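# Carry tool carrier from cabinet back to lab table

## Task

Get the tool carrier out of the cabinet, bring it back down the corridor into the lab and put it on the white table, with all four tools inside it at the end. The workshop door has to end closed and latched. Release the carrier and back away so the robot touches nothing at the end, and the robot must not fall or finish leaning, or the task fails.

## Robot and tools

Robot: a Rainbow Robotics RB-Y1 simulated robot. It has a two-wheel base with rear casters (0.58 m wide, 0.10 m ahead of and 0.57 m behind the wheel axle, sweeping a 0.58 m radius when spinning in place). It also has a bending torso (squat, shift, pitch, yaw), a head (pan, tilt) and two 7-joint arms, left and right. Each arm ends in a five-finger hand. A loose object may occasionally get nudged by something outside the robot.

Frames: the base frame has its origin on the floor between the drive wheels, with x forward, y left and z up, in metres. The chest, left_hand and right_hand readings are in this frame. The hand point sits 0.045 m in front of the palm. Its +z runs along the straight fingers and its +y points out of the palm. The odometry frame is the base frame where the scene began. base_odometry only counts wheel turns, so it misses slips and turns caused by contact. Its heading is in rad, positive to the left.

move: one action per call, all parts starting together.
- base: one velocity command {"x_m_s", "turn_rad_s", "for_s"}. These are forward speed in m/s (0.005 to 1.5 either sign, or 0), left turn rate in rad/s (0.02 to 1.509 either sign, or 0), and duration in s (0.1 to 5). Any omitted speed is 0. The base cannot move sideways. It accelerates at about 0.4 m/s² and coasts to a halt after for_s. Distance is roughly speed times time. It will not stop itself on hitting furniture.
- joints: absolute targets keyed by joint name, in rad for body joints. Finger keys (little, ring, middle, index, thumb_turn, thumb_bend) run from +1 open to -1 closed. <side>_hand_force_limit (-1 to 1, about 0 to 10 N, 15 N for the thumb) and <side>_hand_speed (-0.96 to 1) are settings only. Signs: a negative shoulder_pitch swings the arm forward and up. Left shoulder_roll is positive outward and right is negative outward. A negative elbow bends the arm. Head_pan and torso_yaw are positive to the left. Head_tilt and torso_pitch are positive downward or forward. The combined torso limits apply.
- target: one hand's absolute pose {"side": "left"|"right", "x", "y", "z" (m, base frame, -3 to 3), "quat_wxyz" (as printed on the hand lines)}. It can be sent alone or with min_time_s. The robot solves it once into joint angles, so the hand moves on an arc. Split long moves into short steps.
- min_time_s (0.1 to 8): the minimum duration of the arm, head and torso motions.
- cameras: a list from head_camera, left_wrist_camera, right_wrist_camera, or "all". blocking: true by default. With false, the call returns in about 0.5 s. A call with no action just reports the state plus images.

wait {seconds 0-10, cameras}: lets time run and returns the state, returning early once the motions settle. stop {cameras}: brakes every running motion; braked joints may keep pressing. zoom_image {camera, region [x0,y0,x1,y1] in pixels, at most 504 by 504}: gives a closer look at the latest image. show_instructions: shows the reference pages. finished_scene {scene: 1}: ends the scene for good.

Result lines: "move" reads done or the worst status. base_status, joint_status and left/right_hand_status report reached, short (with the error), refused (with a reason), moving, off_target, stopped, not_followed, time_out, contact_stop, limit_stop_at_<name>, torque_fault or limit_stop_at_motor_heat. An unplanned stop, or a refusal, cancels the later move, wait and finished_scene calls in the same reply. on_its_own reports actions the robot took without your command. <side>_hand_stopped_by gives one word per motor (little, ring, middle, index, thumb_bend, thumb_turn): moving, target, force, stalled or fault. The *_load_n lines give fingertip loads in N; a load near 0 after grasping means the grip was lost. lidar_m lists 12 distances in 30-degree sectors, starting straight ahead and going counter-clockwise, measured at 0.23 m height; it does not see glass. motor_effort gives the wheel motor percentage. A high reading at rest means the base is pushing on something. wheel_motors_off set to 1 means the wheels are cut off for 2 s. Joint torque, external torque, wrist force and torque, and motor temperature lines help detect contact, load and heat.

Grasping: turn the thumb in front of the palm to wrap around objects 0.035 to 0.065 m thick, or handles down to 0.025 m. Close slowly (speed -0.94 or lower) for a gentle grip. To grip harder, raise the force limit and send a target that is more closed. Each hand securely holds only about 0.3 kg, and the bracket on the little-finger side can catch on things.

Avoid: hard hits or presses between the two arms, which can end the scene; driving fast into walls or furniture; catching the upper body on a table edge while the wheels keep pushing; heavy loads held far forward; sudden stops while bowed forward or driving; dropping the carrier or tools, or releasing them while they move. Also avoid exceeding joint load torques (torque fault, 10 s freeze) and long stretched or loaded holds, which overheat the motors. Make sure the door is latched, and end with hands open and the robot clear of everything and upright.

Each tool is called after "Emit:" by a JSON object that holds its "name" and its "arguments".

Reference images:

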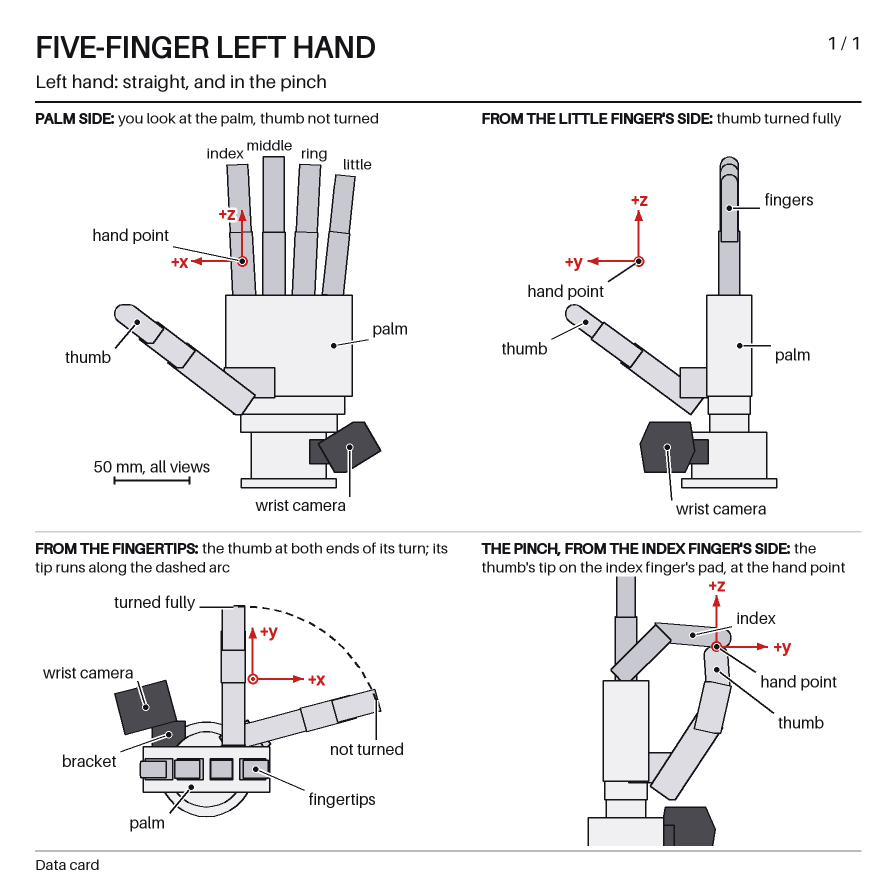

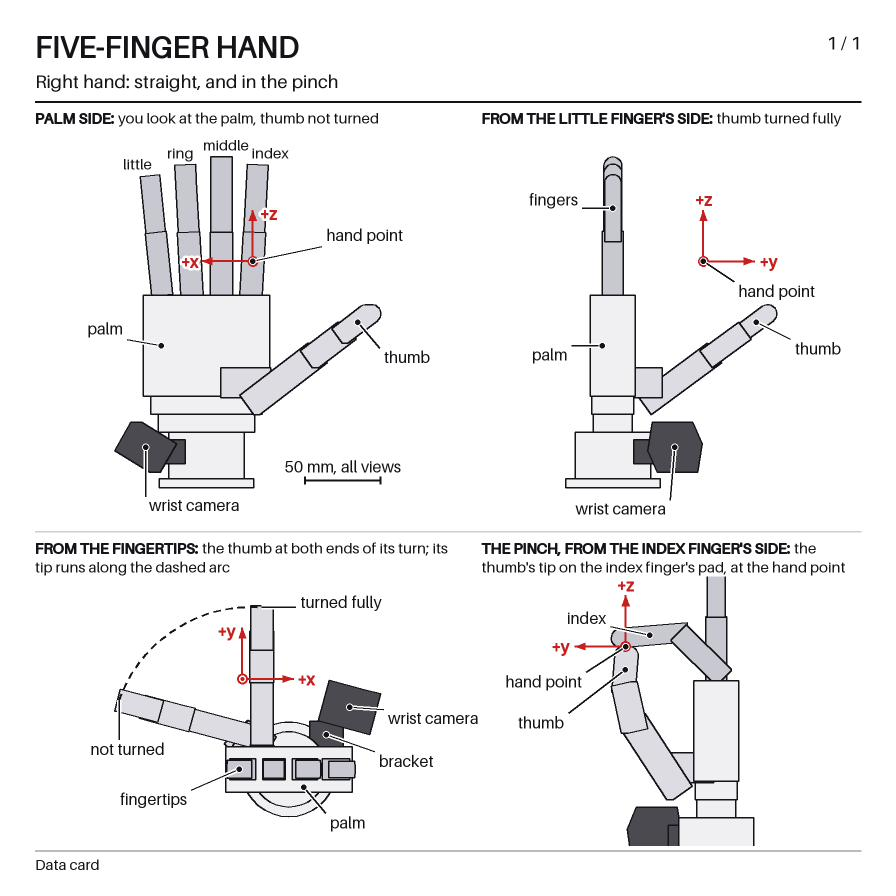

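## Session

Emit:
{"name": "move", "arguments": {"cameras": ["all"]}}

Scene clock: 0.00 s.
Joint torques (N m): no reading
External joint torques (N m): no reading
Motor temperatures (°C): left_arm=[41 42 38 40 44 44 45] | right_arm=[38 39 36 38 42 39 45]
Wrist force (N): no reading
Wrist torque (N m): no reading
Wrist force, peak (N): no reading
base_odometry: x=+0.000 y=+0.000 heading=+0.000
lidar_m: 0.77 0.81 2.08 2.35 0.97 0.82 0.79 0.84 1.09 3.44 1.89 0.80
base_status: not commanded
joint_positions: torso_squat_rad=+0.350 torso_shift_rad=+0.000 torso_pitch_rad=+0.000 torso_yaw_rad=+0.000 left_shoulder_pitch_rad=-0.002 left_shoulder_roll_rad=+0.037 left_shoulder_yaw_rad=+0.010 left_elbow_rad=-0.246 left_forearm_roll_rad=+0.003 left_wrist_pitch_rad=-0.002 left_hand_roll_rad=-0.039 right_shoulder_pitch_rad=-0.038 right_shoulder_roll_rad=-0.010 right_shoulder_yaw_rad=+0.040 right_elbow_rad=-0.130 right_forearm_roll_rad=+0.012 right_wrist_pitch_rad=-0.028 right_hand_roll_rad=+0.046 head_pan_rad=+0.000 head_tilt_rad=+0.400 left_hand_little=+1.000 left_hand_ring=+1.000 left_hand_middle=+1.000 left_hand_index=+1.000 left_hand_thumb_turn=+1.000 left_hand_thumb_bend=+1.000 left_hand_force_limit=+0.000 left_hand_speed=-0.800 right_hand_little=+1.000 right_hand_ring=+1.000 right_hand_middle=+1.000 right_hand_index=+1.000 right_hand_thumb_turn=+1.000 right_hand_thumb_bend=+1.000 right_hand_force_limit=+0.000 right_hand_speed=-0.800
joint_status: not commanded
wheel_motors_off: 0
left_hand_stopped_by: target,target,target,target,target,target
right_hand_stopped_by: target,target,target,target,target,target
left_little_load_n: 0.0
left_ring_load_n: 0.0
left_middle_load_n: 0.0
left_index_load_n: 0.0
left_thumb_bend_load_n: 0.0
left_thumb_turn_load_n: 0.0
right_little_load_n: 0.0
right_ring_load_n: 0.0
right_middle_load_n: 0.0
right_index_load_n: 0.0
right_thumb_bend_load_n: 0.0
right_thumb_turn_load_n: 0.0
motor_effort: left_wheel=+2 right_wheel=-1
chest: x=-0.2280 y=-0.0007 z=+1.2475 quat_wxyz=(+1.000, +0.001, +0.000, +0.000) (m; base frame)
left_hand: x=-0.1544 y=+0.2223 z=+0.5123 quat_wxyz=(+0.103, -0.691, +0.712, -0.072) (m; base frame)
right_hand: x=-0.1844 y=-0.1999 z=+0.5113 quat_wxyz=(+0.064, -0.742, +0.663, -0.072) (m; base frame)
pictures: head_camera, left_wrist_camera, right_wrist_camera

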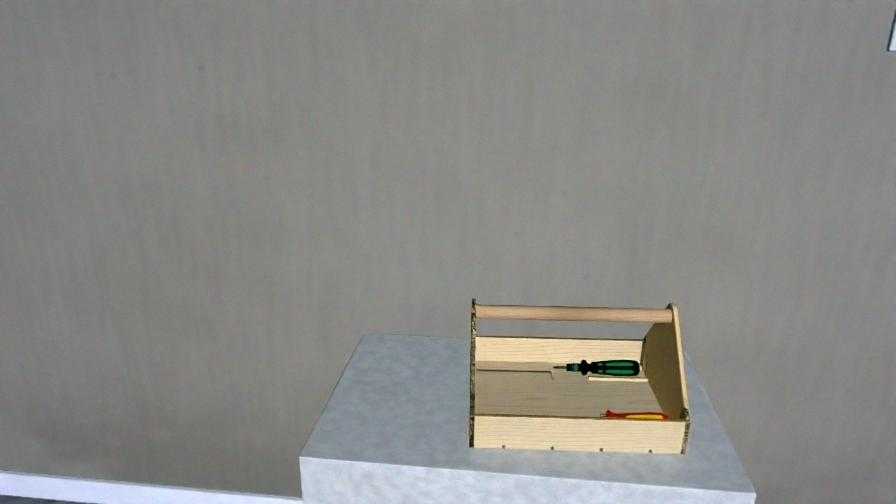

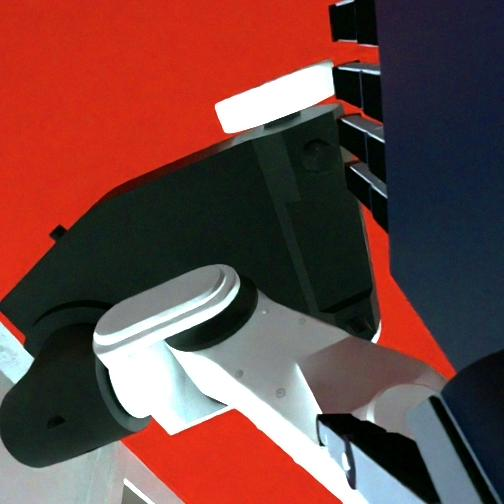

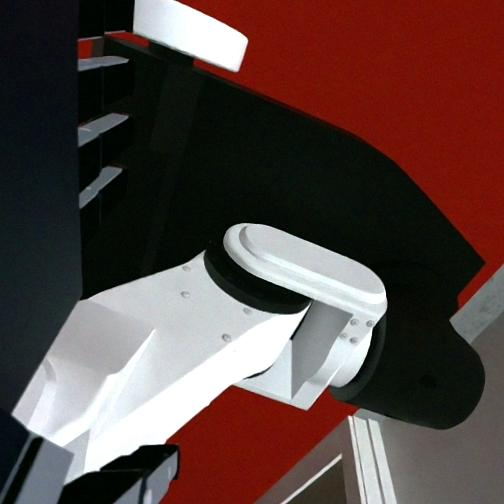

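Emit:
{"name": "zoom_image", "arguments": {"camera": "head_camera", "region": [440, 270, 760, 504]}}

Emit:
{"name": "move", "arguments": {"joints": {"head_tilt_rad": 0.9}, "cameras": ["head_camera"]}}

Scaled by 1.575 from the camera's 896x504 image, which has a finer 1280x720 frame.

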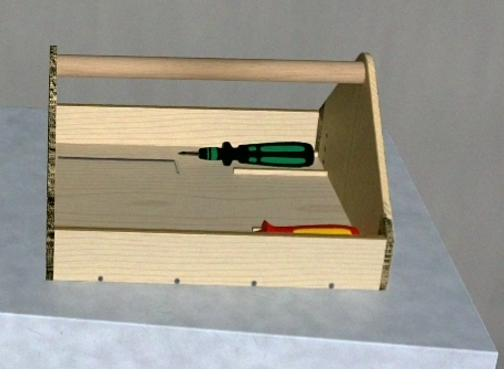

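Scene clock: 3.10 s.
Joint torques (N m): left_arm=[-2.66 1.52 0.05 -1.47 0.25 -0.26 0.03] | right_arm=[-3.18 -0.85 0 -0.47 0.52 -0.2 0.07]
External joint torques (N m): left_arm=[0.06 0.37 -0.06 -0.07 0.23 0.3 0.03] | right_arm=[-0.66 -0.24 0.01 0.06 0.49 0.22 0.07]
Wrist force (N): left_arm=[3.9 -0.3 8.6] | right_arm=[4.0 -1.1 15.6]
Wrist torque (N m): left_arm=[-0.79 -0.62 0.31] | right_arm=[-1.41 -0.74 -0.18]
Wrist force, peak (N): left_arm=[4.1 -0.5 8.9] | right_arm=[4.1 -1.2 15.8]
move: done
base_odometry: x=+0.000 y=+0.000 heading=+0.000
lidar_m: 0.77 0.80 2.08 2.37 0.97 0.81 0.79 0.83 1.09 3.48 1.88 0.79
base_status: not commanded
joint_positions: torso_squat_rad=+0.350 torso_shift_rad=+0.000 torso_pitch_rad=+0.000 torso_yaw_rad=+0.000 left_shoulder_pitch_rad=-0.002 left_shoulder_roll_rad=+0.037 left_shoulder_yaw_rad=+0.010 left_elbow_rad=-0.246 left_forearm_roll_rad=+0.003 left_wrist_pitch_rad=-0.002 left_hand_roll_rad=-0.039 right_shoulder_pitch_rad=-0.038 right_shoulder_roll_rad=-0.010 right_shoulder_yaw_rad=+0.040 right_elbow_rad=-0.130 right_forearm_roll_rad=+0.012 right_wrist_pitch_rad=-0.028 right_hand_roll_rad=+0.046 head_pan_rad=+0.000 head_tilt_rad=+0.900 left_hand_little=+1.000 left_hand_ring=+1.000 left_hand_middle=+1.000 left_hand_index=+1.000 left_hand_thumb_turn=+1.000 left_hand_thumb_bend=+1.000 left_hand_force_limit=+0.000 left_hand_speed=-0.800 right_hand_little=+1.000 right_hand_ring=+1.000 right_hand_middle=+1.000 right_hand_index=+1.000 right_hand_thumb_turn=+1.000 right_hand_thumb_bend=+1.000 right_hand_force_limit=+0.000 right_hand_speed=-0.800
joint_status: all done
wheel_motors_off: 0
left_hand_stopped_by: target,target,target,target,target,target
right_hand_stopped_by: target,target,target,target,target,target
left_little_load_n: 0.0
left_ring_load_n: 0.0
left_middle_load_n: 0.0
left_index_load_n: 0.0
left_thumb_bend_load_n: 0.0
left_thumb_turn_load_n: 0.0
right_little_load_n: 0.0
right_ring_load_n: 0.0
right_middle_load_n: 0.0
right_index_load_n: 0.0
right_thumb_bend_load_n: 0.0
right_thumb_turn_load_n: 0.0
motor_effort: left_wheel=+2(4) right_wheel=-1(1)
chest: x=-0.2280 y=-0.0007 z=+1.2475 quat_wxyz=(+1.000, +0.001, +0.000, +0.000) (m; base frame)
left_hand: x=-0.1544 y=+0.2223 z=+0.5123 quat_wxyz=(+0.103, -0.691, +0.712, -0.072) (m; base frame)
right_hand: x=-0.1844 y=-0.1999 z=+0.5113 quat_wxyz=(+0.064, -0.742, +0.663, -0.072) (m; base frame)
pictures: head_camera
camera_calibration:
head_camera: T_world_to_cam=[[0.0519337, -0.998561, -0.0133731, 0.0266706], [-0.754121, -0.030435, -0.65603, 0.84817], [0.654679, 0.044155, -0.754616, 1.1645], [0, 0, 0, 1]] pos_world=[-0.124137, 0.00102761, 1.43553]

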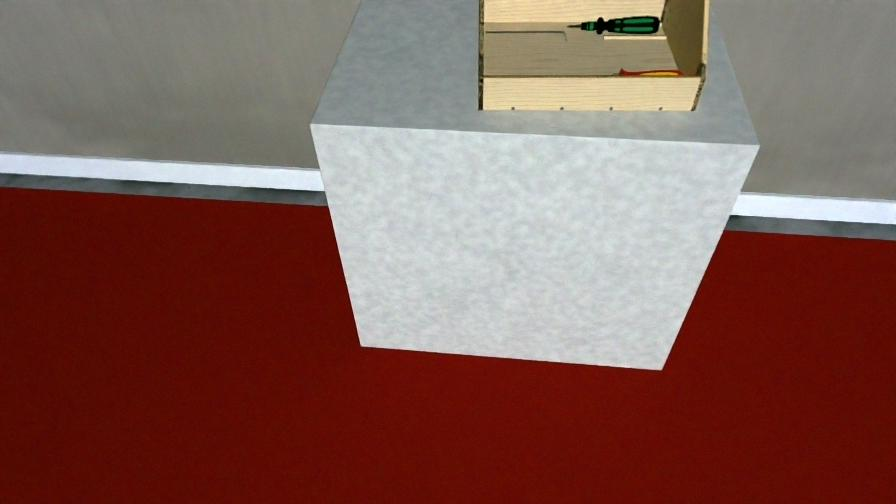

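Emit:
{"name": "zoom_image", "arguments": {"camera": "head_camera", "region": [470, 0, 720, 120]}}

Emit:
{"name": "move", "arguments": {"joints": {"head_tilt_rad": 0.3, "head_pan_rad": -0.5}, "cameras": ["head_camera"]}}

Emit:
{"name": "move", "arguments": {"joints": {"head_pan_rad": 0.5}, "cameras": ["head_camera"]}}

Scaled by 2.016 from the camera's 896x504 image, which has a finer 1280x720 frame.

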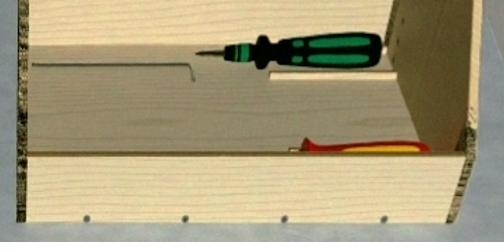

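Scene clock: 30.27 s.
Joint torques (N m): left_arm=[-2.58 1.49 0.17 -1.55 0.31 -0.31 0.02] | right_arm=[-3.29 -0.88 0.49 -0.63 0.37 -0.43 -0.18]
External joint torques (N m): left_arm=[0.13 0.34 0.05 -0.15 0.29 0.25 0.02] | right_arm=[-0.77 -0.27 0.5 -0.1 0.34 -0.02 -0.18]
Wrist force (N): left_arm=[4.1 0.0 8.4] | right_arm=[4.1 -1.0 15.6]
Wrist torque (N m): left_arm=[-0.72 -0.65 0.32] | right_arm=[-1.40 -0.74 -0.18]
Wrist force, peak (N): left_arm=[4.3 0.3 9.0] | right_arm=[4.0 -1.1 15.8]
move: done
base_odometry: x=+0.000 y=+0.000 heading=+0.000
lidar_m: 0.77 0.82 2.07 2.37 0.99 0.81 0.79 0.85 1.09 3.47 1.88 0.78
base_status: not commanded
joint_positions: torso_squat_rad=+0.350 torso_shift_rad=+0.000 torso_pitch_rad=+0.000 torso_yaw_rad=+0.000 left_shoulder_pitch_rad=-0.002 left_shoulder_roll_rad=+0.037 left_shoulder_yaw_rad=+0.010 left_elbow_rad=-0.246 left_forearm_roll_rad=+0.003 left_wrist_pitch_rad=-0.002 left_hand_roll_rad=-0.039 right_shoulder_pitch_rad=-0.038 right_shoulder_roll_rad=-0.010 right_shoulder_yaw_rad=+0.040 right_elbow_rad=-0.130 right_forearm_roll_rad=+0.012 right_wrist_pitch_rad=-0.028 right_hand_roll_rad=+0.046 head_pan_rad=-0.500 head_tilt_rad=+0.300 left_hand_little=+1.000 left_hand_ring=+1.000 left_hand_middle=+1.000 left_hand_index=+1.000 left_hand_thumb_turn=+1.000 left_hand_thumb_bend=+1.000 left_hand_force_limit=+0.000 left_hand_speed=-0.800 right_hand_little=+1.000 right_hand_ring=+1.000 right_hand_middle=+1.000 right_hand_index=+1.000 right_hand_thumb_turn=+1.000 right_hand_thumb_bend=+1.000 right_hand_force_limit=+0.000 right_hand_speed=-0.800
joint_status: all done
wheel_motors_off: 0
left_hand_stopped_by: target,target,target,target,target,target
right_hand_stopped_by: target,target,target,target,target,target
left_little_load_n: 0.0
left_ring_load_n: 0.0
left_middle_load_n: 0.0
left_index_load_n: 0.0
left_thumb_bend_load_n: 0.0
left_thumb_turn_load_n: 0.0
right_little_load_n: 0.0
right_ring_load_n: 0.0
right_middle_load_n: -0.5
right_index_load_n: 0.0
right_thumb_bend_load_n: 0.0
right_thumb_turn_load_n: 0.0
motor_effort: left_wheel=+4(4) right_wheel=-1(1)
chest: x=-0.2280 y=-0.0007 z=+1.2475 quat_wxyz=(+1.000, +0.001, +0.000, +0.000) (m; base frame)
left_hand: x=-0.1544 y=+0.2223 z=+0.5123 quat_wxyz=(+0.103, -0.691, +0.712, -0.072) (m; base frame)
right_hand: x=-0.1844 y=-0.1999 z=+0.5113 quat_wxyz=(+0.064, -0.742, +0.663, -0.072) (m; base frame)
pictures: head_camera
camera_calibration:
head_camera: T_world_to_cam=[[-0.43498, -0.900256, 0.0182026, -0.119178], [-0.236131, 0.0945378, -0.967112, 1.40523], [0.868927, -0.424972, -0.2537, 0.483144], [0, 0, 0, 1]] pos_world=[-0.139838, -0.0348155, 1.48376]

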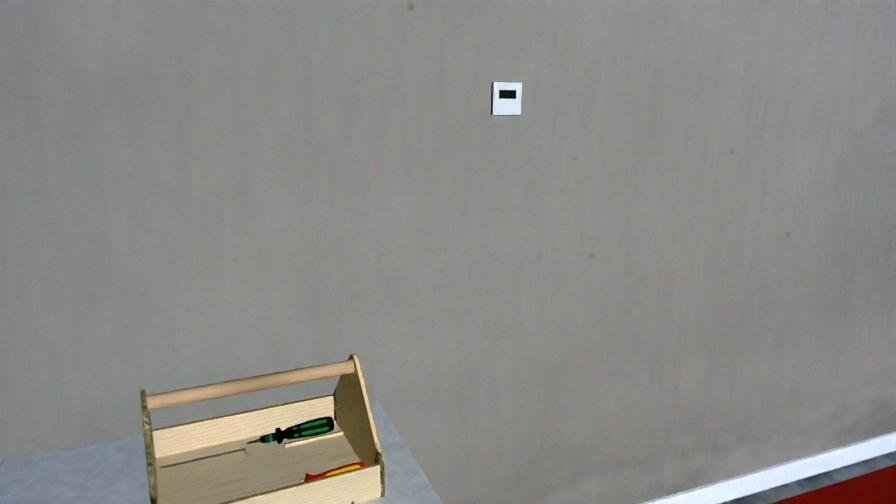

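Scene clock: 31.60 s.
Joint torques (N m): left_arm=[-2.67 1.48 0.39 -1.53 0.31 -0.28 0.08] | right_arm=[-3.2 -0.66 0.12 -0.64 0.37 -0.57 -0.1]
External joint torques (N m): left_arm=[0.04 0.32 0.28 -0.12 0.29 0.28 0.08] | right_arm=[-0.68 -0.05 0.13 -0.12 0.34 -0.16 -0.1]
Wrist force (N): left_arm=[3.7 -0.1 8.4] | right_arm=[4.2 -1.1 15.5]
Wrist torque (N m): left_arm=[-0.73 -0.60 0.31] | right_arm=[-1.41 -0.75 -0.18]
Wrist force, peak (N): left_arm=[3.9 0.1 9.1] | right_arm=[4.2 -1.2 15.8]
move: done
base_odometry: x=+0.000 y=+0.000 heading=+0.000
lidar_m: 0.76 0.81 2.08 2.38 0.97 0.81 0.79 0.83 1.09 3.47 1.88 0.80
base_status: not commanded
joint_positions: torso_squat_rad=+0.350 torso_shift_rad=+0.000 torso_pitch_rad=+0.000 torso_yaw_rad=+0.000 left_shoulder_pitch_rad=-0.002 left_shoulder_roll_rad=+0.037 left_shoulder_yaw_rad=+0.010 left_elbow_rad=-0.246 left_forearm_roll_rad=+0.003 left_wrist_pitch_rad=-0.002 left_hand_roll_rad=-0.039 right_shoulder_pitch_rad=-0.038 right_shoulder_roll_rad=-0.010 right_shoulder_yaw_rad=+0.040 right_elbow_rad=-0.130 right_forearm_roll_rad=+0.012 right_wrist_pitch_rad=-0.028 right_hand_roll_rad=+0.046 head_pan_rad=+0.500 head_tilt_rad=+0.300 left_hand_little=+1.000 left_hand_ring=+1.000 left_hand_middle=+1.000 left_hand_index=+1.000 left_hand_thumb_turn=+1.000 left_hand_thumb_bend=+1.000 left_hand_force_limit=+0.000 left_hand_speed=-0.800 right_hand_little=+1.000 right_hand_ring=+1.000 right_hand_middle=+1.000 right_hand_index=+1.000 right_hand_thumb_turn=+1.000 right_hand_thumb_bend=+1.000 right_hand_force_limit=+0.000 right_hand_speed=-0.800
joint_status: all done
wheel_motors_off: 0
left_hand_stopped_by: target,target,target,target,target,target
right_hand_stopped_by: target,target,target,target,target,target
left_little_load_n: 0.0
left_ring_load_n: 0.0
left_middle_load_n: 0.0
left_index_load_n: 0.0
left_thumb_bend_load_n: 0.0
left_thumb_turn_load_n: 0.0
right_little_load_n: 0.0
right_ring_load_n: 0.0
right_middle_load_n: 0.0
right_index_load_n: 0.0
right_thumb_bend_load_n: 0.0
right_thumb_turn_load_n: 0.0
motor_effort: left_wheel=+1(4) right_wheel=-1(1)
chest: x=-0.2280 y=-0.0007 z=+1.2475 quat_wxyz=(+1.000, +0.001, +0.000, +0.000) (m; base frame)
left_hand: x=-0.1544 y=+0.2223 z=+0.5123 quat_wxyz=(+0.103, -0.691, +0.712, -0.072) (m; base frame)
right_hand: x=-0.1844 y=-0.1999 z=+0.5113 quat_wxyz=(+0.064, -0.742, +0.663, -0.072) (m; base frame)
pictures: head_camera
camera_calibration:
head_camera: T_world_to_cam=[[0.522505, -0.852442, 0.0181898, 0.0780683], [-0.206286, -0.147085, -0.967374, 1.41156], [0.827306, 0.501705, -0.252699, 0.473978], [0, 0, 0, 1]] pos_world=[-0.141732, 0.0363707, 1.48386]

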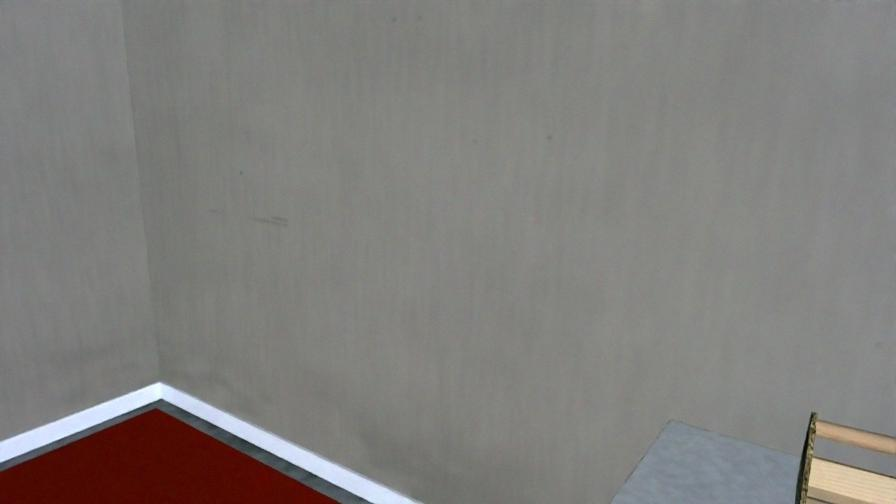

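Emit:
{"name": "move", "arguments": {"joints": {"head_pan_rad": 0.5, "head_tilt_rad": 0.35}, "base": {"turn_rad_s": 0.5, "for_s": 2.6}, "cameras": ["head_camera"]}}

Emit:
{"name": "move", "arguments": {"joints": {"head_pan_rad": 0.5}, "base": {"turn_rad_s": 0.5, "for_s": 2.0}, "cameras": ["head_camera"]}}

Scene clock: 39.33 s.
Joint torques (N m): left_arm=[-2.35 1.47 0.22 -1.57 0.32 -0.35 -0.09] | right_arm=[-3.44 -0.56 -0.03 -0.41 0.21 -0.37 -0.09]
External joint torques (N m): left_arm=[0.36 0.31 0.11 -0.17 0.3 0.22 -0.09] | right_arm=[-0.91 0.05 -0.03 0.11 0.18 0.04 -0.09]
Wrist force (N): left_arm=[4.0 -0.2 8.6] | right_arm=[4.1 -1.2 15.7]
Wrist torque (N m): left_arm=[-0.76 -0.62 0.32] | right_arm=[-1.42 -0.74 -0.18]
Wrist force, peak (N): left_arm=[4.3 -0.4 9.0] | right_arm=[4.1 -1.2 15.8]
move: done
base_odometry: x=+0.000 y=+0.000 heading=+1.299
lidar_m: 2.84 1.34 0.82 0.79 0.79 0.86 1.57 2.60 0.87 0.77 0.76 1.65
base_status: done (sent for 2.6 of 2.6 s)
joint_positions: torso_squat_rad=+0.350 torso_shift_rad=+0.000 torso_pitch_rad=+0.000 torso_yaw_rad=+0.000 left_shoulder_pitch_rad=-0.002 left_shoulder_roll_rad=+0.037 left_shoulder_yaw_rad=+0.010 left_elbow_rad=-0.246 left_forearm_roll_rad=+0.003 left_wrist_pitch_rad=-0.002 left_hand_roll_rad=-0.039 right_shoulder_pitch_rad=-0.038 right_shoulder_roll_rad=-0.010 right_shoulder_yaw_rad=+0.040 right_elbow_rad=-0.130 right_forearm_roll_rad=+0.012 right_wrist_pitch_rad=-0.028 right_hand_roll_rad=+0.046 head_pan_rad=+0.500 head_tilt_rad=+0.350 left_hand_little=+1.000 left_hand_ring=+1.000 left_hand_middle=+1.000 left_hand_index=+1.000 left_hand_thumb_turn=+1.000 left_hand_thumb_bend=+1.000 left_hand_force_limit=+0.000 left_hand_speed=-0.800 right_hand_little=+1.000 right_hand_ring=+1.000 right_hand_middle=+1.000 right_hand_index=+1.000 right_hand_thumb_turn=+1.000 right_hand_thumb_bend=+1.000 right_hand_force_limit=+0.000 right_hand_speed=-0.800
joint_status: all done
wheel_motors_off: 0
left_hand_stopped_by: target,target,target,target,target,target
right_hand_stopped_by: target,target,target,target,target,target
left_little_load_n: 0.0
left_ring_load_n: 0.0
left_middle_load_n: 0.0
left_index_load_n: 0.0
left_thumb_bend_load_n: 0.0
left_thumb_turn_load_n: 0.0
right_little_load_n: 0.0
right_ring_load_n: 0.0
right_middle_load_n: 0.0
right_index_load_n: 0.0
right_thumb_bend_load_n: -0.5
right_thumb_turn_load_n: 0.0
motor_effort: left_wheel=+5(44) right_wheel=+13(27)
chest: x=-0.2280 y=-0.0008 z=+1.2475 quat_wxyz=(+1.000, +0.001, +0.000, +0.000) (m; base frame)
left_hand: x=-0.1544 y=+0.2223 z=+0.5123 quat_wxyz=(+0.103, -0.691, +0.712, -0.072) (m; base frame)
right_hand: x=-0.1844 y=-0.1999 z=+0.5113 quat_wxyz=(+0.064, -0.742, +0.663, -0.072) (m; base frame)
pictures: head_camera
camera_calibration:
head_camera: T_world_to_cam=[[0.523233, -0.852046, 0.0156748, 0.0819321], [-0.248395, -0.17008, -0.95361, 1.38291], [0.815186, 0.495066, -0.300636, 0.540858], [0, 0, 0, 1]] pos_world=[-0.140262, 0.0372544, 1.48007]

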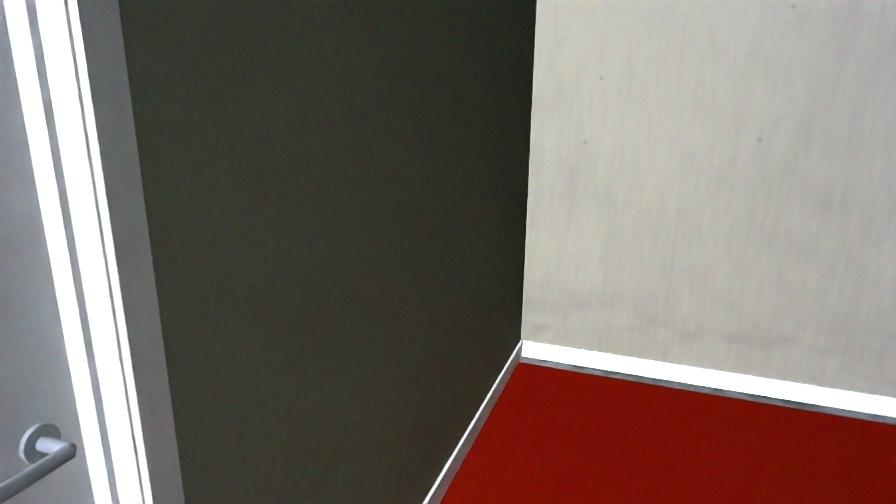

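Scene clock: 42.80 s.
Joint torques (N m): left_arm=[-2.07 1.46 0.31 -1.67 0.29 -0.32 -0.09] | right_arm=[-3.06 -1.1 0 -0.4 0.34 -0.67 -0.26]
External joint torques (N m): left_arm=[0.64 0.3 0.2 -0.26 0.27 0.24 -0.09] | right_arm=[-0.53 -0.5 0.01 0.12 0.31 -0.25 -0.26]
Wrist force (N): left_arm=[4.1 0.1 8.3] | right_arm=[4.1 -1.1 15.6]
Wrist torque (N m): left_arm=[-0.70 -0.66 0.30] | right_arm=[-1.41 -0.75 -0.18]
Wrist force, peak (N): left_arm=[4.4 -0.4 9.0] | right_arm=[4.2 -1.3 15.8]
move: done
base_odometry: x=+0.000 y=+0.000 heading=+2.299
lidar_m: 0.83 0.77 0.78 0.86 1.47 2.78 1.68 0.78 0.78 1.62 2.82 1.45
base_status: done (sent for 2 of 2 s)
joint_positions: torso_squat_rad=+0.350 torso_shift_rad=+0.000 torso_pitch_rad=+0.000 torso_yaw_rad=+0.000 left_shoulder_pitch_rad=-0.002 left_shoulder_roll_rad=+0.037 left_shoulder_yaw_rad=+0.010 left_elbow_rad=-0.246 left_forearm_roll_rad=+0.003 left_wrist_pitch_rad=-0.002 left_hand_roll_rad=-0.039 right_shoulder_pitch_rad=-0.038 right_shoulder_roll_rad=-0.010 right_shoulder_yaw_rad=+0.040 right_elbow_rad=-0.130 right_forearm_roll_rad=+0.012 right_wrist_pitch_rad=-0.028 right_hand_roll_rad=+0.046 head_pan_rad=+0.500 head_tilt_rad=+0.350 left_hand_little=+1.000 left_hand_ring=+1.000 left_hand_middle=+1.000 left_hand_index=+1.000 left_hand_thumb_turn=+1.000 left_hand_thumb_bend=+1.000 left_hand_force_limit=+0.000 left_hand_speed=-0.800 right_hand_little=+1.000 right_hand_ring=+1.000 right_hand_middle=+1.000 right_hand_index=+1.000 right_hand_thumb_turn=+1.000 right_hand_thumb_bend=+1.000 right_hand_force_limit=+0.000 right_hand_speed=-0.800
joint_status: all done
wheel_motors_off: 0
left_hand_stopped_by: target,target,target,target,target,target
right_hand_stopped_by: target,target,target,target,target,target
left_little_load_n: 0.0
left_ring_load_n: 0.0
left_middle_load_n: 0.0
left_index_load_n: 0.0
left_thumb_bend_load_n: 0.5
left_thumb_turn_load_n: 0.0
right_little_load_n: 0.0
right_ring_load_n: 0.0
right_middle_load_n: 0.0
right_index_load_n: 0.0
right_thumb_bend_load_n: 0.0
right_thumb_turn_load_n: 0.0
motor_effort: left_wheel=+5(11) right_wheel=+15(30)
chest: x=-0.2280 y=-0.0008 z=+1.2475 quat_wxyz=(+1.000, +0.001, +0.000, +0.000) (m; base frame)
left_hand: x=-0.1544 y=+0.2223 z=+0.5123 quat_wxyz=(+0.103, -0.691, +0.712, -0.072) (m; base frame)
right_hand: x=-0.1844 y=-0.1999 z=+0.5113 quat_wxyz=(+0.064, -0.742, +0.663, -0.072) (m; base frame)
pictures: head_camera
camera_calibration:
head_camera: T_world_to_cam=[[0.523233, -0.852046, 0.0156748, 0.0819321], [-0.248395, -0.17008, -0.95361, 1.38291], [0.815186, 0.495066, -0.300636, 0.540858], [0, 0, 0, 1]] pos_world=[-0.140262, 0.0372544, 1.48007]

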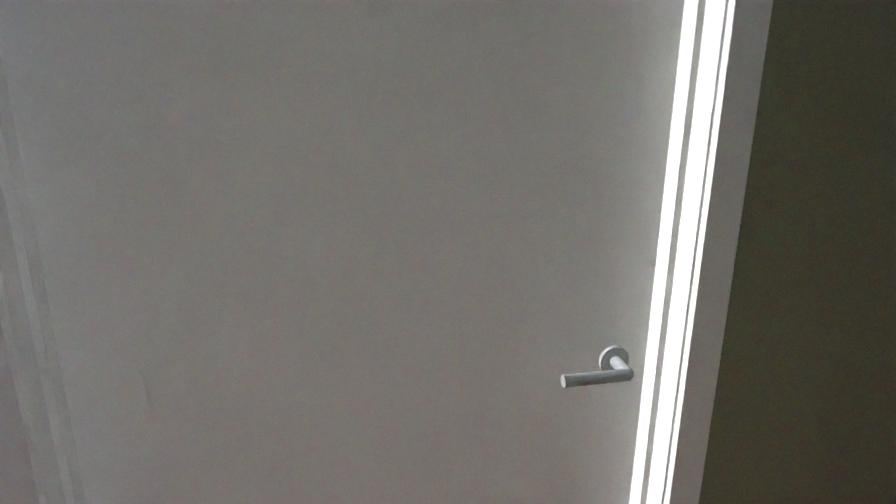

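Emit:
{"name": "move", "arguments": {"joints": {"head_pan_rad": 0.0, "head_tilt_rad": 0.45}, "base": {"turn_rad_s": 0.5, "for_s": 1.68}, "cameras": ["head_camera"]}}

Emit:
{"name": "move", "arguments": {"joints": {"head_tilt_rad": 1.0}, "cameras": ["head_camera"]}}

Emit:
{"name": "move", "arguments": {"joints": {"head_tilt_rad": 0.0}, "cameras": ["head_camera"]}}

Scene clock: 49.00 s.
Joint torques (N m): left_arm=[-2.4 1.22 -0.09 -1.52 0.3 -0.33 0.08] | right_arm=[-2.77 -1 0.17 -0.35 0.33 -0.55 -0.11]
External joint torques (N m): left_arm=[0.32 0.06 -0.21 -0.12 0.28 0.23 0.08] | right_arm=[-0.24 -0.39 0.17 0.18 0.3 -0.14 -0.11]
Wrist force (N): left_arm=[3.9 0.0 8.5] | right_arm=[4.0 -1.1 15.5]
Wrist torque (N m): left_arm=[-0.70 -0.63 0.29] | right_arm=[-1.40 -0.73 -0.20]
Wrist force, peak (N): left_arm=[4.1 -0.1 9.0] | right_arm=[4.3 -1.1 15.7]
move: done
base_odometry: x=+0.000 y=-0.001 heading=+3.132
lidar_m: 0.79 0.83 1.08 3.57 1.88 0.80 0.75 0.82 2.09 2.33 0.98 0.81
base_status: done (sent for 1.67 of 1.67 s)
joint_positions: torso_squat_rad=+0.350 torso_shift_rad=+0.000 torso_pitch_rad=+0.000 torso_yaw_rad=+0.000 left_shoulder_pitch_rad=-0.002 left_shoulder_roll_rad=+0.037 left_shoulder_yaw_rad=+0.010 left_elbow_rad=-0.246 left_forearm_roll_rad=+0.003 left_wrist_pitch_rad=-0.002 left_hand_roll_rad=-0.039 right_shoulder_pitch_rad=-0.038 right_shoulder_roll_rad=-0.010 right_shoulder_yaw_rad=+0.040 right_elbow_rad=-0.130 right_forearm_roll_rad=+0.012 right_wrist_pitch_rad=-0.028 right_hand_roll_rad=+0.046 head_pan_rad=+0.000 head_tilt_rad=+0.450 left_hand_little=+1.000 left_hand_ring=+1.000 left_hand_middle=+1.000 left_hand_index=+1.000 left_hand_thumb_turn=+1.000 left_hand_thumb_bend=+1.000 left_hand_force_limit=+0.000 left_hand_speed=-0.800 right_hand_little=+1.000 right_hand_ring=+1.000 right_hand_middle=+1.000 right_hand_index=+1.000 right_hand_thumb_turn=+1.000 right_hand_thumb_bend=+1.000 right_hand_force_limit=+0.000 right_hand_speed=-0.800
joint_status: all done
wheel_motors_off: 0
left_hand_stopped_by: target,target,target,target,target,target
right_hand_stopped_by: target,target,target,target,target,target
left_little_load_n: 0.0
left_ring_load_n: 0.0
left_middle_load_n: 0.0
left_index_load_n: 0.0
left_thumb_bend_load_n: 0.0
left_thumb_turn_load_n: 0.0
right_little_load_n: 0.0
right_ring_load_n: 0.0
right_middle_load_n: 0.0
right_index_load_n: 0.0
right_thumb_bend_load_n: 0.0
right_thumb_turn_load_n: 0.0
motor_effort: left_wheel=+5(10) right_wheel=+15(31)
chest: x=-0.2280 y=-0.0008 z=+1.2475 quat_wxyz=(+1.000, +0.001, +0.000, +0.000) (m; base frame)
left_hand: x=-0.1544 y=+0.2223 z=+0.5123 quat_wxyz=(+0.103, -0.691, +0.712, -0.072) (m; base frame)
right_hand: x=-0.1844 y=-0.1999 z=+0.5113 quat_wxyz=(+0.064, -0.742, +0.663, -0.072) (m; base frame)
pictures: head_camera
camera_calibration:
head_camera: T_world_to_cam=[[0.05219, -0.998583, 0.0103834, -0.00762745], [-0.393689, -0.030129, -0.91875, 1.30267], [0.917761, 0.0438617, -0.394704, 0.697716], [0, 0, 0, 1]] pos_world=[-0.12709, 0.00102858, 1.4723]

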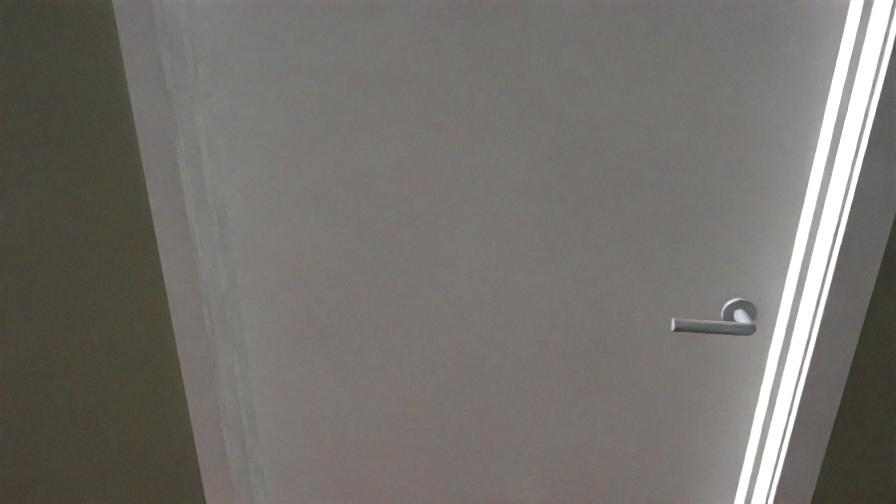

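Scene clock: 50.03 s.
Joint torques (N m): left_arm=[-2.48 1.58 -0.02 -1.6 0.32 -0.28 -0.05] | right_arm=[-2.92 -0.69 0.35 -0.41 0.27 -0.4 -0.08]
External joint torques (N m): left_arm=[0.23 0.42 -0.14 -0.2 0.3 0.28 -0.05] | right_arm=[-0.4 -0.08 0.35 0.11 0.24 0.01 -0.08]
Wrist force (N): left_arm=[4.1 -0.3 8.8] | right_arm=[4.0 -1.1 15.6]
Wrist torque (N m): left_arm=[-0.80 -0.62 0.32] | right_arm=[-1.41 -0.74 -0.18]
Wrist force, peak (N): left_arm=[4.2 -0.2 8.8] | right_arm=[4.2 -1.2 15.8]
move: done
base_odometry: x=+0.000 y=-0.001 heading=+3.132
lidar_m: 0.79 0.84 1.07 3.56 1.88 0.79 0.77 0.82 2.10 2.33 0.98 0.82
base_status: not commanded
joint_positions: torso_squat_rad=+0.350 torso_shift_rad=+0.000 torso_pitch_rad=+0.000 torso_yaw_rad=+0.000 left_shoulder_pitch_rad=-0.002 left_shoulder_roll_rad=+0.037 left_shoulder_yaw_rad=+0.010 left_elbow_rad=-0.246 left_forearm_roll_rad=+0.003 left_wrist_pitch_rad=-0.002 left_hand_roll_rad=-0.039 right_shoulder_pitch_rad=-0.038 right_shoulder_roll_rad=-0.010 right_shoulder_yaw_rad=+0.040 right_elbow_rad=-0.130 right_forearm_roll_rad=+0.012 right_wrist_pitch_rad=-0.028 right_hand_roll_rad=+0.046 head_pan_rad=+0.000 head_tilt_rad=+1.000 left_hand_little=+1.000 left_hand_ring=+1.000 left_hand_middle=+1.000 left_hand_index=+1.000 left_hand_thumb_turn=+1.000 left_hand_thumb_bend=+1.000 left_hand_force_limit=+0.000 left_hand_speed=-0.800 right_hand_little=+1.000 right_hand_ring=+1.000 right_hand_middle=+1.000 right_hand_index=+1.000 right_hand_thumb_turn=+1.000 right_hand_thumb_bend=+1.000 right_hand_force_limit=+0.000 right_hand_speed=-0.800
joint_status: all done
wheel_motors_off: 0
left_hand_stopped_by: target,target,target,target,target,target
right_hand_stopped_by: target,target,target,target,target,target
left_little_load_n: 0.0
left_ring_load_n: 0.0
left_middle_load_n: 0.0
left_index_load_n: 0.0
left_thumb_bend_load_n: 0.0
left_thumb_turn_load_n: 0.0
right_little_load_n: 0.0
right_ring_load_n: 0.0
right_middle_load_n: 0.0
right_index_load_n: 0.0
right_thumb_bend_load_n: 0.0
right_thumb_turn_load_n: 0.0
motor_effort: left_wheel=+7(7) right_wheel=+15(15)
chest: x=-0.2280 y=-0.0008 z=+1.2475 quat_wxyz=(+1.000, +0.001, +0.000, +0.000) (m; base frame)
left_hand: x=-0.1544 y=+0.2223 z=+0.5123 quat_wxyz=(+0.103, -0.691, +0.712, -0.072) (m; base frame)
right_hand: x=-0.1844 y=-0.1999 z=+0.5113 quat_wxyz=(+0.064, -0.742, +0.663, -0.072) (m; base frame)
pictures: head_camera
camera_calibration:
head_camera: T_world_to_cam=[[0.0504787, -0.998553, -0.0185158, 0.0338028], [-0.815867, -0.0305365, -0.577433, 0.721627], [0.576032, 0.0442545, -0.816228, 1.23745], [0, 0, 0, 1]] pos_world=[-0.125763, 0.00102729, 1.42735]

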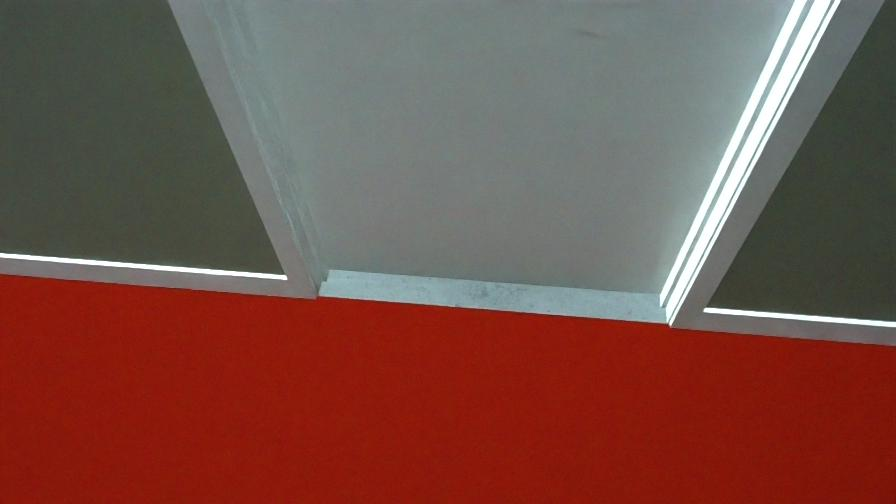

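Scene clock: 51.37 s.
Joint torques (N m): left_arm=[-2.47 1.13 0.04 -1.54 0.28 -0.27 0.03] | right_arm=[-3.35 -0.67 0.33 -0.69 0.29 -0.4 -0.21]
External joint torques (N m): left_arm=[0.24 -0.02 -0.07 -0.13 0.26 0.3 0.03] | right_arm=[-0.83 -0.07 0.33 -0.16 0.26 0.01 -0.21]
Wrist force (N): left_arm=[3.7 0.1 8.8] | right_arm=[4.0 -1.1 15.6]
Wrist torque (N m): left_arm=[-0.71 -0.57 0.28] | right_arm=[-1.40 -0.74 -0.19]
Wrist force, peak (N): left_arm=[3.9 -0.3 9.0] | right_arm=[4.1 -1.1 15.8]
move: done
base_odometry: x=+0.000 y=-0.001 heading=+3.132
lidar_m: 0.79 0.83 1.07 3.54 1.86 0.79 0.76 0.82 2.09 2.36 0.98 0.80
base_status: not commanded
joint_positions: torso_squat_rad=+0.350 torso_shift_rad=+0.000 torso_pitch_rad=+0.000 torso_yaw_rad=+0.000 left_shoulder_pitch_rad=-0.002 left_shoulder_roll_rad=+0.037 left_shoulder_yaw_rad=+0.010 left_elbow_rad=-0.246 left_forearm_roll_rad=+0.003 left_wrist_pitch_rad=-0.002 left_hand_roll_rad=-0.039 right_shoulder_pitch_rad=-0.038 right_shoulder_roll_rad=-0.010 right_shoulder_yaw_rad=+0.040 right_elbow_rad=-0.130 right_forearm_roll_rad=+0.012 right_wrist_pitch_rad=-0.028 right_hand_roll_rad=+0.046 head_pan_rad=+0.000 head_tilt_rad=+0.000 left_hand_little=+1.000 left_hand_ring=+1.000 left_hand_middle=+1.000 left_hand_index=+1.000 left_hand_thumb_turn=+1.000 left_hand_thumb_bend=+1.000 left_hand_force_limit=+0.000 left_hand_speed=-0.800 right_hand_little=+1.000 right_hand_ring=+1.000 right_hand_middle=+1.000 right_hand_index=+1.000 right_hand_thumb_turn=+1.000 right_hand_thumb_bend=+1.000 right_hand_force_limit=+0.000 right_hand_speed=-0.800
joint_status: all done
wheel_motors_off: 0
left_hand_stopped_by: target,target,target,target,target,target
right_hand_stopped_by: target,target,target,target,target,target
left_little_load_n: 0.0
left_ring_load_n: 0.0
left_middle_load_n: 0.0
left_index_load_n: 0.0
left_thumb_bend_load_n: 0.0
left_thumb_turn_load_n: 0.0
right_little_load_n: 0.0
right_ring_load_n: 0.0
right_middle_load_n: 0.0
right_index_load_n: 0.0
right_thumb_bend_load_n: 0.0
right_thumb_turn_load_n: 0.0
motor_effort: left_wheel=+5(8) right_wheel=+15(15)
chest: x=-0.2280 y=-0.0008 z=+1.2475 quat_wxyz=(+1.000, +0.001, +0.000, +0.000) (m; base frame)
left_hand: x=-0.1544 y=+0.2223 z=+0.5123 quat_wxyz=(+0.103, -0.691, +0.712, -0.072) (m; base frame)
right_hand: x=-0.1844 y=-0.1999 z=+0.5113 quat_wxyz=(+0.064, -0.742, +0.663, -0.072) (m; base frame)
pictures: head_camera
camera_calibration:
head_camera: T_world_to_cam=[[0.0419846, -0.998608, 0.0319154, -0.0408605], [0.0450886, -0.0300173, -0.998532, 1.50853], [0.9981, 0.043362, 0.0437655, 0.0795362], [0, 0, 0, 1]] pos_world=[-0.145687, 0.00102969, 1.50414]

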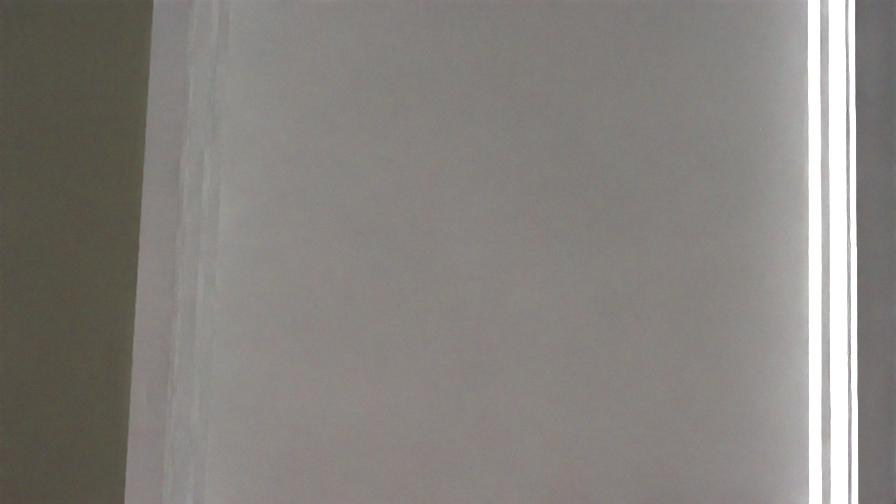

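Emit:
{"name": "move", "arguments": {"joints": {"head_tilt_rad": 0.5, "head_pan_rad": -0.3, "right_shoulder_roll_rad": -0.3, "right_elbow_rad": -2.0, "right_shoulder_pitch_rad": 0.2}, "base": {"turn_rad_s": -0.1, "for_s": 0.35}, "cameras": []}}

Emit:
{"name": "move", "arguments": {"target": {"side": "right", "x": 0.2, "y": -0.32, "z": 1.04, "quat_wxyz": [0.5, -0.5, 0.5, -0.5]}, "cameras": ["head_camera"]}}

Scene clock: 79.33 s.
Joint torques (N m): left_arm=[-2.47 1.39 0.25 -1.57 0.26 -0.4 0.01] | right_arm=[-8.03 -5.01 -3.08 -10.67 0.4 -1.9 -0.13]
External joint torques (N m): left_arm=[0.25 0.23 0.14 -0.17 0.24 0.16 0.01] | right_arm=[-0.48 -0.64 0.25 -0.94 0.25 -0.04 -0.13]
Wrist force (N): left_arm=[4.2 -0.1 8.5] | right_arm=[2.5 3.5 9.2]
Wrist torque (N m): left_arm=[-0.77 -0.66 0.34] | right_arm=[-0.67 -0.43 -0.17]
Wrist force, peak (N): left_arm=[4.3 -0.3 8.9] | right_arm=[4.1 -1.0 15.8]
move: done
base_odometry: x=+0.000 y=-0.001 heading=+3.095
lidar_m: 0.79 0.83 1.03 3.03 1.94 0.80 0.77 0.81 2.01 2.68 1.00 0.83
base_status: done (sent for 0.37 of 0.37 s)
joint_positions: torso_squat_rad=+0.350 torso_shift_rad=+0.000 torso_pitch_rad=+0.000 torso_yaw_rad=+0.000 left_shoulder_pitch_rad=-0.002 left_shoulder_roll_rad=+0.037 left_shoulder_yaw_rad=+0.010 left_elbow_rad=-0.246 left_forearm_roll_rad=+0.003 left_wrist_pitch_rad=-0.002 left_hand_roll_rad=-0.039 right_shoulder_pitch_rad=+0.200 right_shoulder_roll_rad=-0.300 right_shoulder_yaw_rad=+0.040 right_elbow_rad=-2.000 right_forearm_roll_rad=+0.012 right_wrist_pitch_rad=-0.028 right_hand_roll_rad=+0.046 head_pan_rad=-0.300 head_tilt_rad=+0.500 left_hand_little=+1.000 left_hand_ring=+1.000 left_hand_middle=+1.000 left_hand_index=+1.000 left_hand_thumb_turn=+1.000 left_hand_thumb_bend=+1.000 left_hand_force_limit=+0.000 left_hand_speed=-0.800 right_hand_little=+1.000 right_hand_ring=+1.000 right_hand_middle=+1.000 right_hand_index=+1.000 right_hand_thumb_turn=+1.000 right_hand_thumb_bend=+1.000 right_hand_force_limit=+0.000 right_hand_speed=-0.800
joint_status: all done
wheel_motors_off: 0
left_hand_stopped_by: target,target,target,target,target,target
right_hand_stopped_by: target,target,target,target,target,target
left_little_load_n: 0.0
left_ring_load_n: 0.0
left_middle_load_n: 0.5
left_index_load_n: -0.5
left_thumb_bend_load_n: 0.0
left_thumb_turn_load_n: 0.0
right_little_load_n: 0.0
right_ring_load_n: 0.0
right_middle_load_n: 0.0
right_index_load_n: 0.0
right_thumb_bend_load_n: 0.0
right_thumb_turn_load_n: 0.0
motor_effort: left_wheel=+0(21) right_wheel=+1(5)
chest: x=-0.2280 y=-0.0008 z=+1.2475 quat_wxyz=(+1.000, +0.001, +0.000, +0.000) (m; base frame)
left_hand: x=-0.1544 y=+0.2223 z=+0.5123 quat_wxyz=(+0.103, -0.691, +0.712, -0.072) (m; base frame)
right_hand: x=+0.2863 y=-0.2488 z=+1.0873 quat_wxyz=(+0.481, -0.526, +0.325, -0.622) (m; base frame)
pictures: none
No camera images: "cameras" was empty.

Scene clock: 80.70 s.
Joint torques (N m): left_arm=[-2.62 1.47 0.28 -1.47 0.32 -0.31 0.03] | right_arm=[-3.54 -7.06 -4.69 -10 0.77 -2.26 -0.01]
External joint torques (N m): left_arm=[0.09 0.31 0.17 -0.06 0.3 0.26 0.03] | right_arm=[-0.9 -0.1 0.58 -0.99 0.55 -0.3 0]
Wrist force (N): left_arm=[4.1 -0.1 8.6] | right_arm=[4.4 3.9 10.3]
Wrist torque (N m): left_arm=[-0.77 -0.67 0.31] | right_arm=[-0.73 -0.60 -0.10]
Wrist force, peak (N): left_arm=[3.8 0.1 8.9] | right_arm=[4.5 4.0 10.4]
move: done
base_odometry: x=+0.000 y=-0.001 heading=+3.095
lidar_m: 0.79 0.82 1.05 3.00 1.92 0.80 0.76 0.81 2.01 2.67 1.01 0.83
base_status: not commanded
joint_positions: torso_squat_rad=+0.350 torso_shift_rad=+0.000 torso_pitch_rad=+0.000 torso_yaw_rad=+0.000 left_shoulder_pitch_rad=-0.002 left_shoulder_roll_rad=+0.037 left_shoulder_yaw_rad=+0.010 left_elbow_rad=-0.246 left_forearm_roll_rad=+0.003 left_wrist_pitch_rad=-0.002 left_hand_roll_rad=-0.039 right_shoulder_pitch_rad=+0.508 right_shoulder_roll_rad=-0.465 right_shoulder_yaw_rad=-0.100 right_elbow_rad=-2.178 right_forearm_roll_rad=-0.271 right_wrist_pitch_rad=+0.108 right_hand_roll_rad=-0.228 head_pan_rad=-0.300 head_tilt_rad=+0.500 left_hand_little=+1.000 left_hand_ring=+1.000 left_hand_middle=+1.000 left_hand_index=+1.000 left_hand_thumb_turn=+1.000 left_hand_thumb_bend=+1.000 left_hand_force_limit=+0.000 left_hand_speed=-0.800 right_hand_little=+1.000 right_hand_ring=+1.000 right_hand_middle=+1.000 right_hand_index=+1.000 right_hand_thumb_turn=+1.000 right_hand_thumb_bend=+1.000 right_hand_force_limit=+0.000 right_hand_speed=-0.800
joint_status: all done
wheel_motors_off: 0
left_hand_stopped_by: target,target,target,target,target,target
right_hand_stopped_by: target,target,target,target,target,target
left_little_load_n: 0.0
left_ring_load_n: 0.0
left_middle_load_n: 0.0
left_index_load_n: 0.0
left_thumb_bend_load_n: 0.0
left_thumb_turn_load_n: 0.0
right_little_load_n: 0.0
right_ring_load_n: 0.0
right_middle_load_n: -0.5
right_index_load_n: 0.0
right_thumb_bend_load_n: 0.0
right_thumb_turn_load_n: -0.5
motor_effort: left_wheel=+2(3) right_wheel=+0(1)
chest: x=-0.2280 y=-0.0008 z=+1.2475 quat_wxyz=(+1.000, +0.001, +0.000, +0.000) (m; base frame)
left_hand: x=-0.1544 y=+0.2223 z=+0.5123 quat_wxyz=(+0.103, -0.691, +0.712, -0.072) (m; base frame)
right_hand: x=+0.2003 y=-0.3195 z=+1.0400 quat_wxyz=(+0.499, -0.499, +0.501, -0.501) (m; base frame)
right_hand_status: reached (checked arc, planned for 0.6 s): 1 mm and 0.1 deg off.
pictures: head_camera
camera_calibration:
head_camera: T_world_to_cam=[[-0.244806, -0.96954, 0.00784726, -0.0651266], [-0.428682, 0.100974, -0.897795, 1.26526], [0.869656, -0.22315, -0.440344, 0.753642], [0, 0, 0, 1]] pos_world=[-0.12896, -0.0227265, 1.46831]

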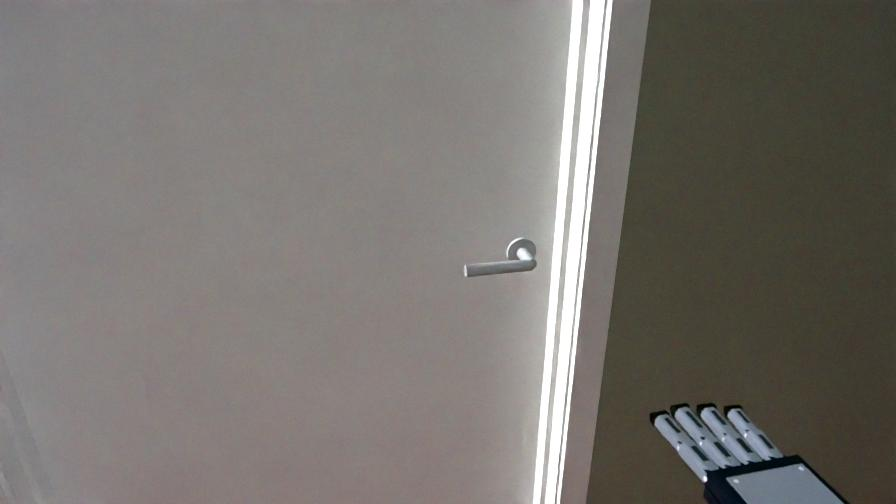

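Emit:
{"name": "move", "arguments": {"base": {"x_m_s": 0.2, "for_s": 1.65}, "joints": {"head_tilt_rad": 0.7}, "cameras": ["head_camera"]}}

Scene clock: 89.80 s.
Joint torques (N m): left_arm=[-2.52 1.37 0.16 -1.48 0.4 -0.29 0.02] | right_arm=[-2.98 -6.45 -4.87 -9.91 0.67 -2.34 0.02]
External joint torques (N m): left_arm=[0.19 0.22 0.05 -0.08 0.38 0.27 0.02] | right_arm=[-0.34 0.51 0.4 -0.9 0.45 -0.38 0.02]
Wrist force (N): left_arm=[4.1 0.2 9.0] | right_arm=[4.4 3.8 10.5]
Wrist torque (N m): left_arm=[-0.72 -0.62 0.34] | right_arm=[-0.74 -0.61 -0.10]
Wrist force, peak (N): left_arm=[4.0 0.2 9.1] | right_arm=[4.5 3.9 10.7]
move: done
base_odometry: x=-0.333 y=+0.015 heading=+3.097
lidar_m: 0.45 0.48 0.58 1.66 2.41 1.16 1.10 1.16 2.49 1.44 0.58 0.48
base_status: done (sent for 1.67 of 1.67 s)
joint_positions: torso_squat_rad=+0.350 torso_shift_rad=+0.000 torso_pitch_rad=+0.000 torso_yaw_rad=+0.000 left_shoulder_pitch_rad=-0.002 left_shoulder_roll_rad=+0.037 left_shoulder_yaw_rad=+0.010 left_elbow_rad=-0.246 left_forearm_roll_rad=+0.003 left_wrist_pitch_rad=-0.002 left_hand_roll_rad=-0.039 right_shoulder_pitch_rad=+0.508 right_shoulder_roll_rad=-0.465 right_shoulder_yaw_rad=-0.100 right_elbow_rad=-2.178 right_forearm_roll_rad=-0.271 right_wrist_pitch_rad=+0.108 right_hand_roll_rad=-0.228 head_pan_rad=-0.300 head_tilt_rad=+0.700 left_hand_little=+1.000 left_hand_ring=+1.000 left_hand_middle=+1.000 left_hand_index=+1.000 left_hand_thumb_turn=+1.000 left_hand_thumb_bend=+1.000 left_hand_force_limit=+0.000 left_hand_speed=-0.800 right_hand_little=+1.000 right_hand_ring=+1.000 right_hand_middle=+1.000 right_hand_index=+1.000 right_hand_thumb_turn=+1.000 right_hand_thumb_bend=+1.000 right_hand_force_limit=+0.000 right_hand_speed=-0.800
joint_status: all done
wheel_motors_off: 0
left_hand_stopped_by: target,target,target,target,target,target
right_hand_stopped_by: target,target,target,target,target,target
left_little_load_n: 0.0
left_ring_load_n: 0.0
left_middle_load_n: 0.5
left_index_load_n: 0.0
left_thumb_bend_load_n: -0.5
left_thumb_turn_load_n: 0.0
right_little_load_n: 0.0
right_ring_load_n: 0.0
right_middle_load_n: 0.0
right_index_load_n: 0.0
right_thumb_bend_load_n: 0.0
right_thumb_turn_load_n: 0.0
motor_effort: left_wheel=+17(49) right_wheel=-14(33)
chest: x=-0.2280 y=-0.0007 z=+1.2475 quat_wxyz=(+1.000, +0.001, +0.000, +0.000) (m; base frame)
left_hand: x=-0.1545 y=+0.2223 z=+0.5123 quat_wxyz=(+0.103, -0.691, +0.712, -0.072) (m; base frame)
right_hand: x=+0.2004 y=-0.3194 z=+1.0401 quat_wxyz=(+0.499, -0.499, +0.500, -0.501) (m; base frame)
pictures: head_camera
camera_calibration:
head_camera: T_world_to_cam=[[-0.244094, -0.969748, -0.00281646, -0.0494963], [-0.590831, 0.151019, -0.792535, 1.07956], [0.768984, -0.191789, -0.60982, 0.978207], [0, 0, 0, 1]] pos_world=[-0.12647, -0.0234238, 1.45198]

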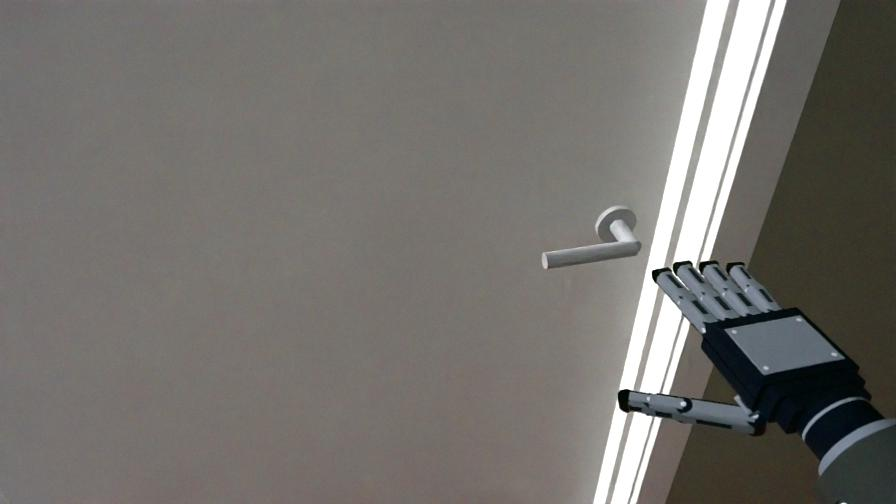

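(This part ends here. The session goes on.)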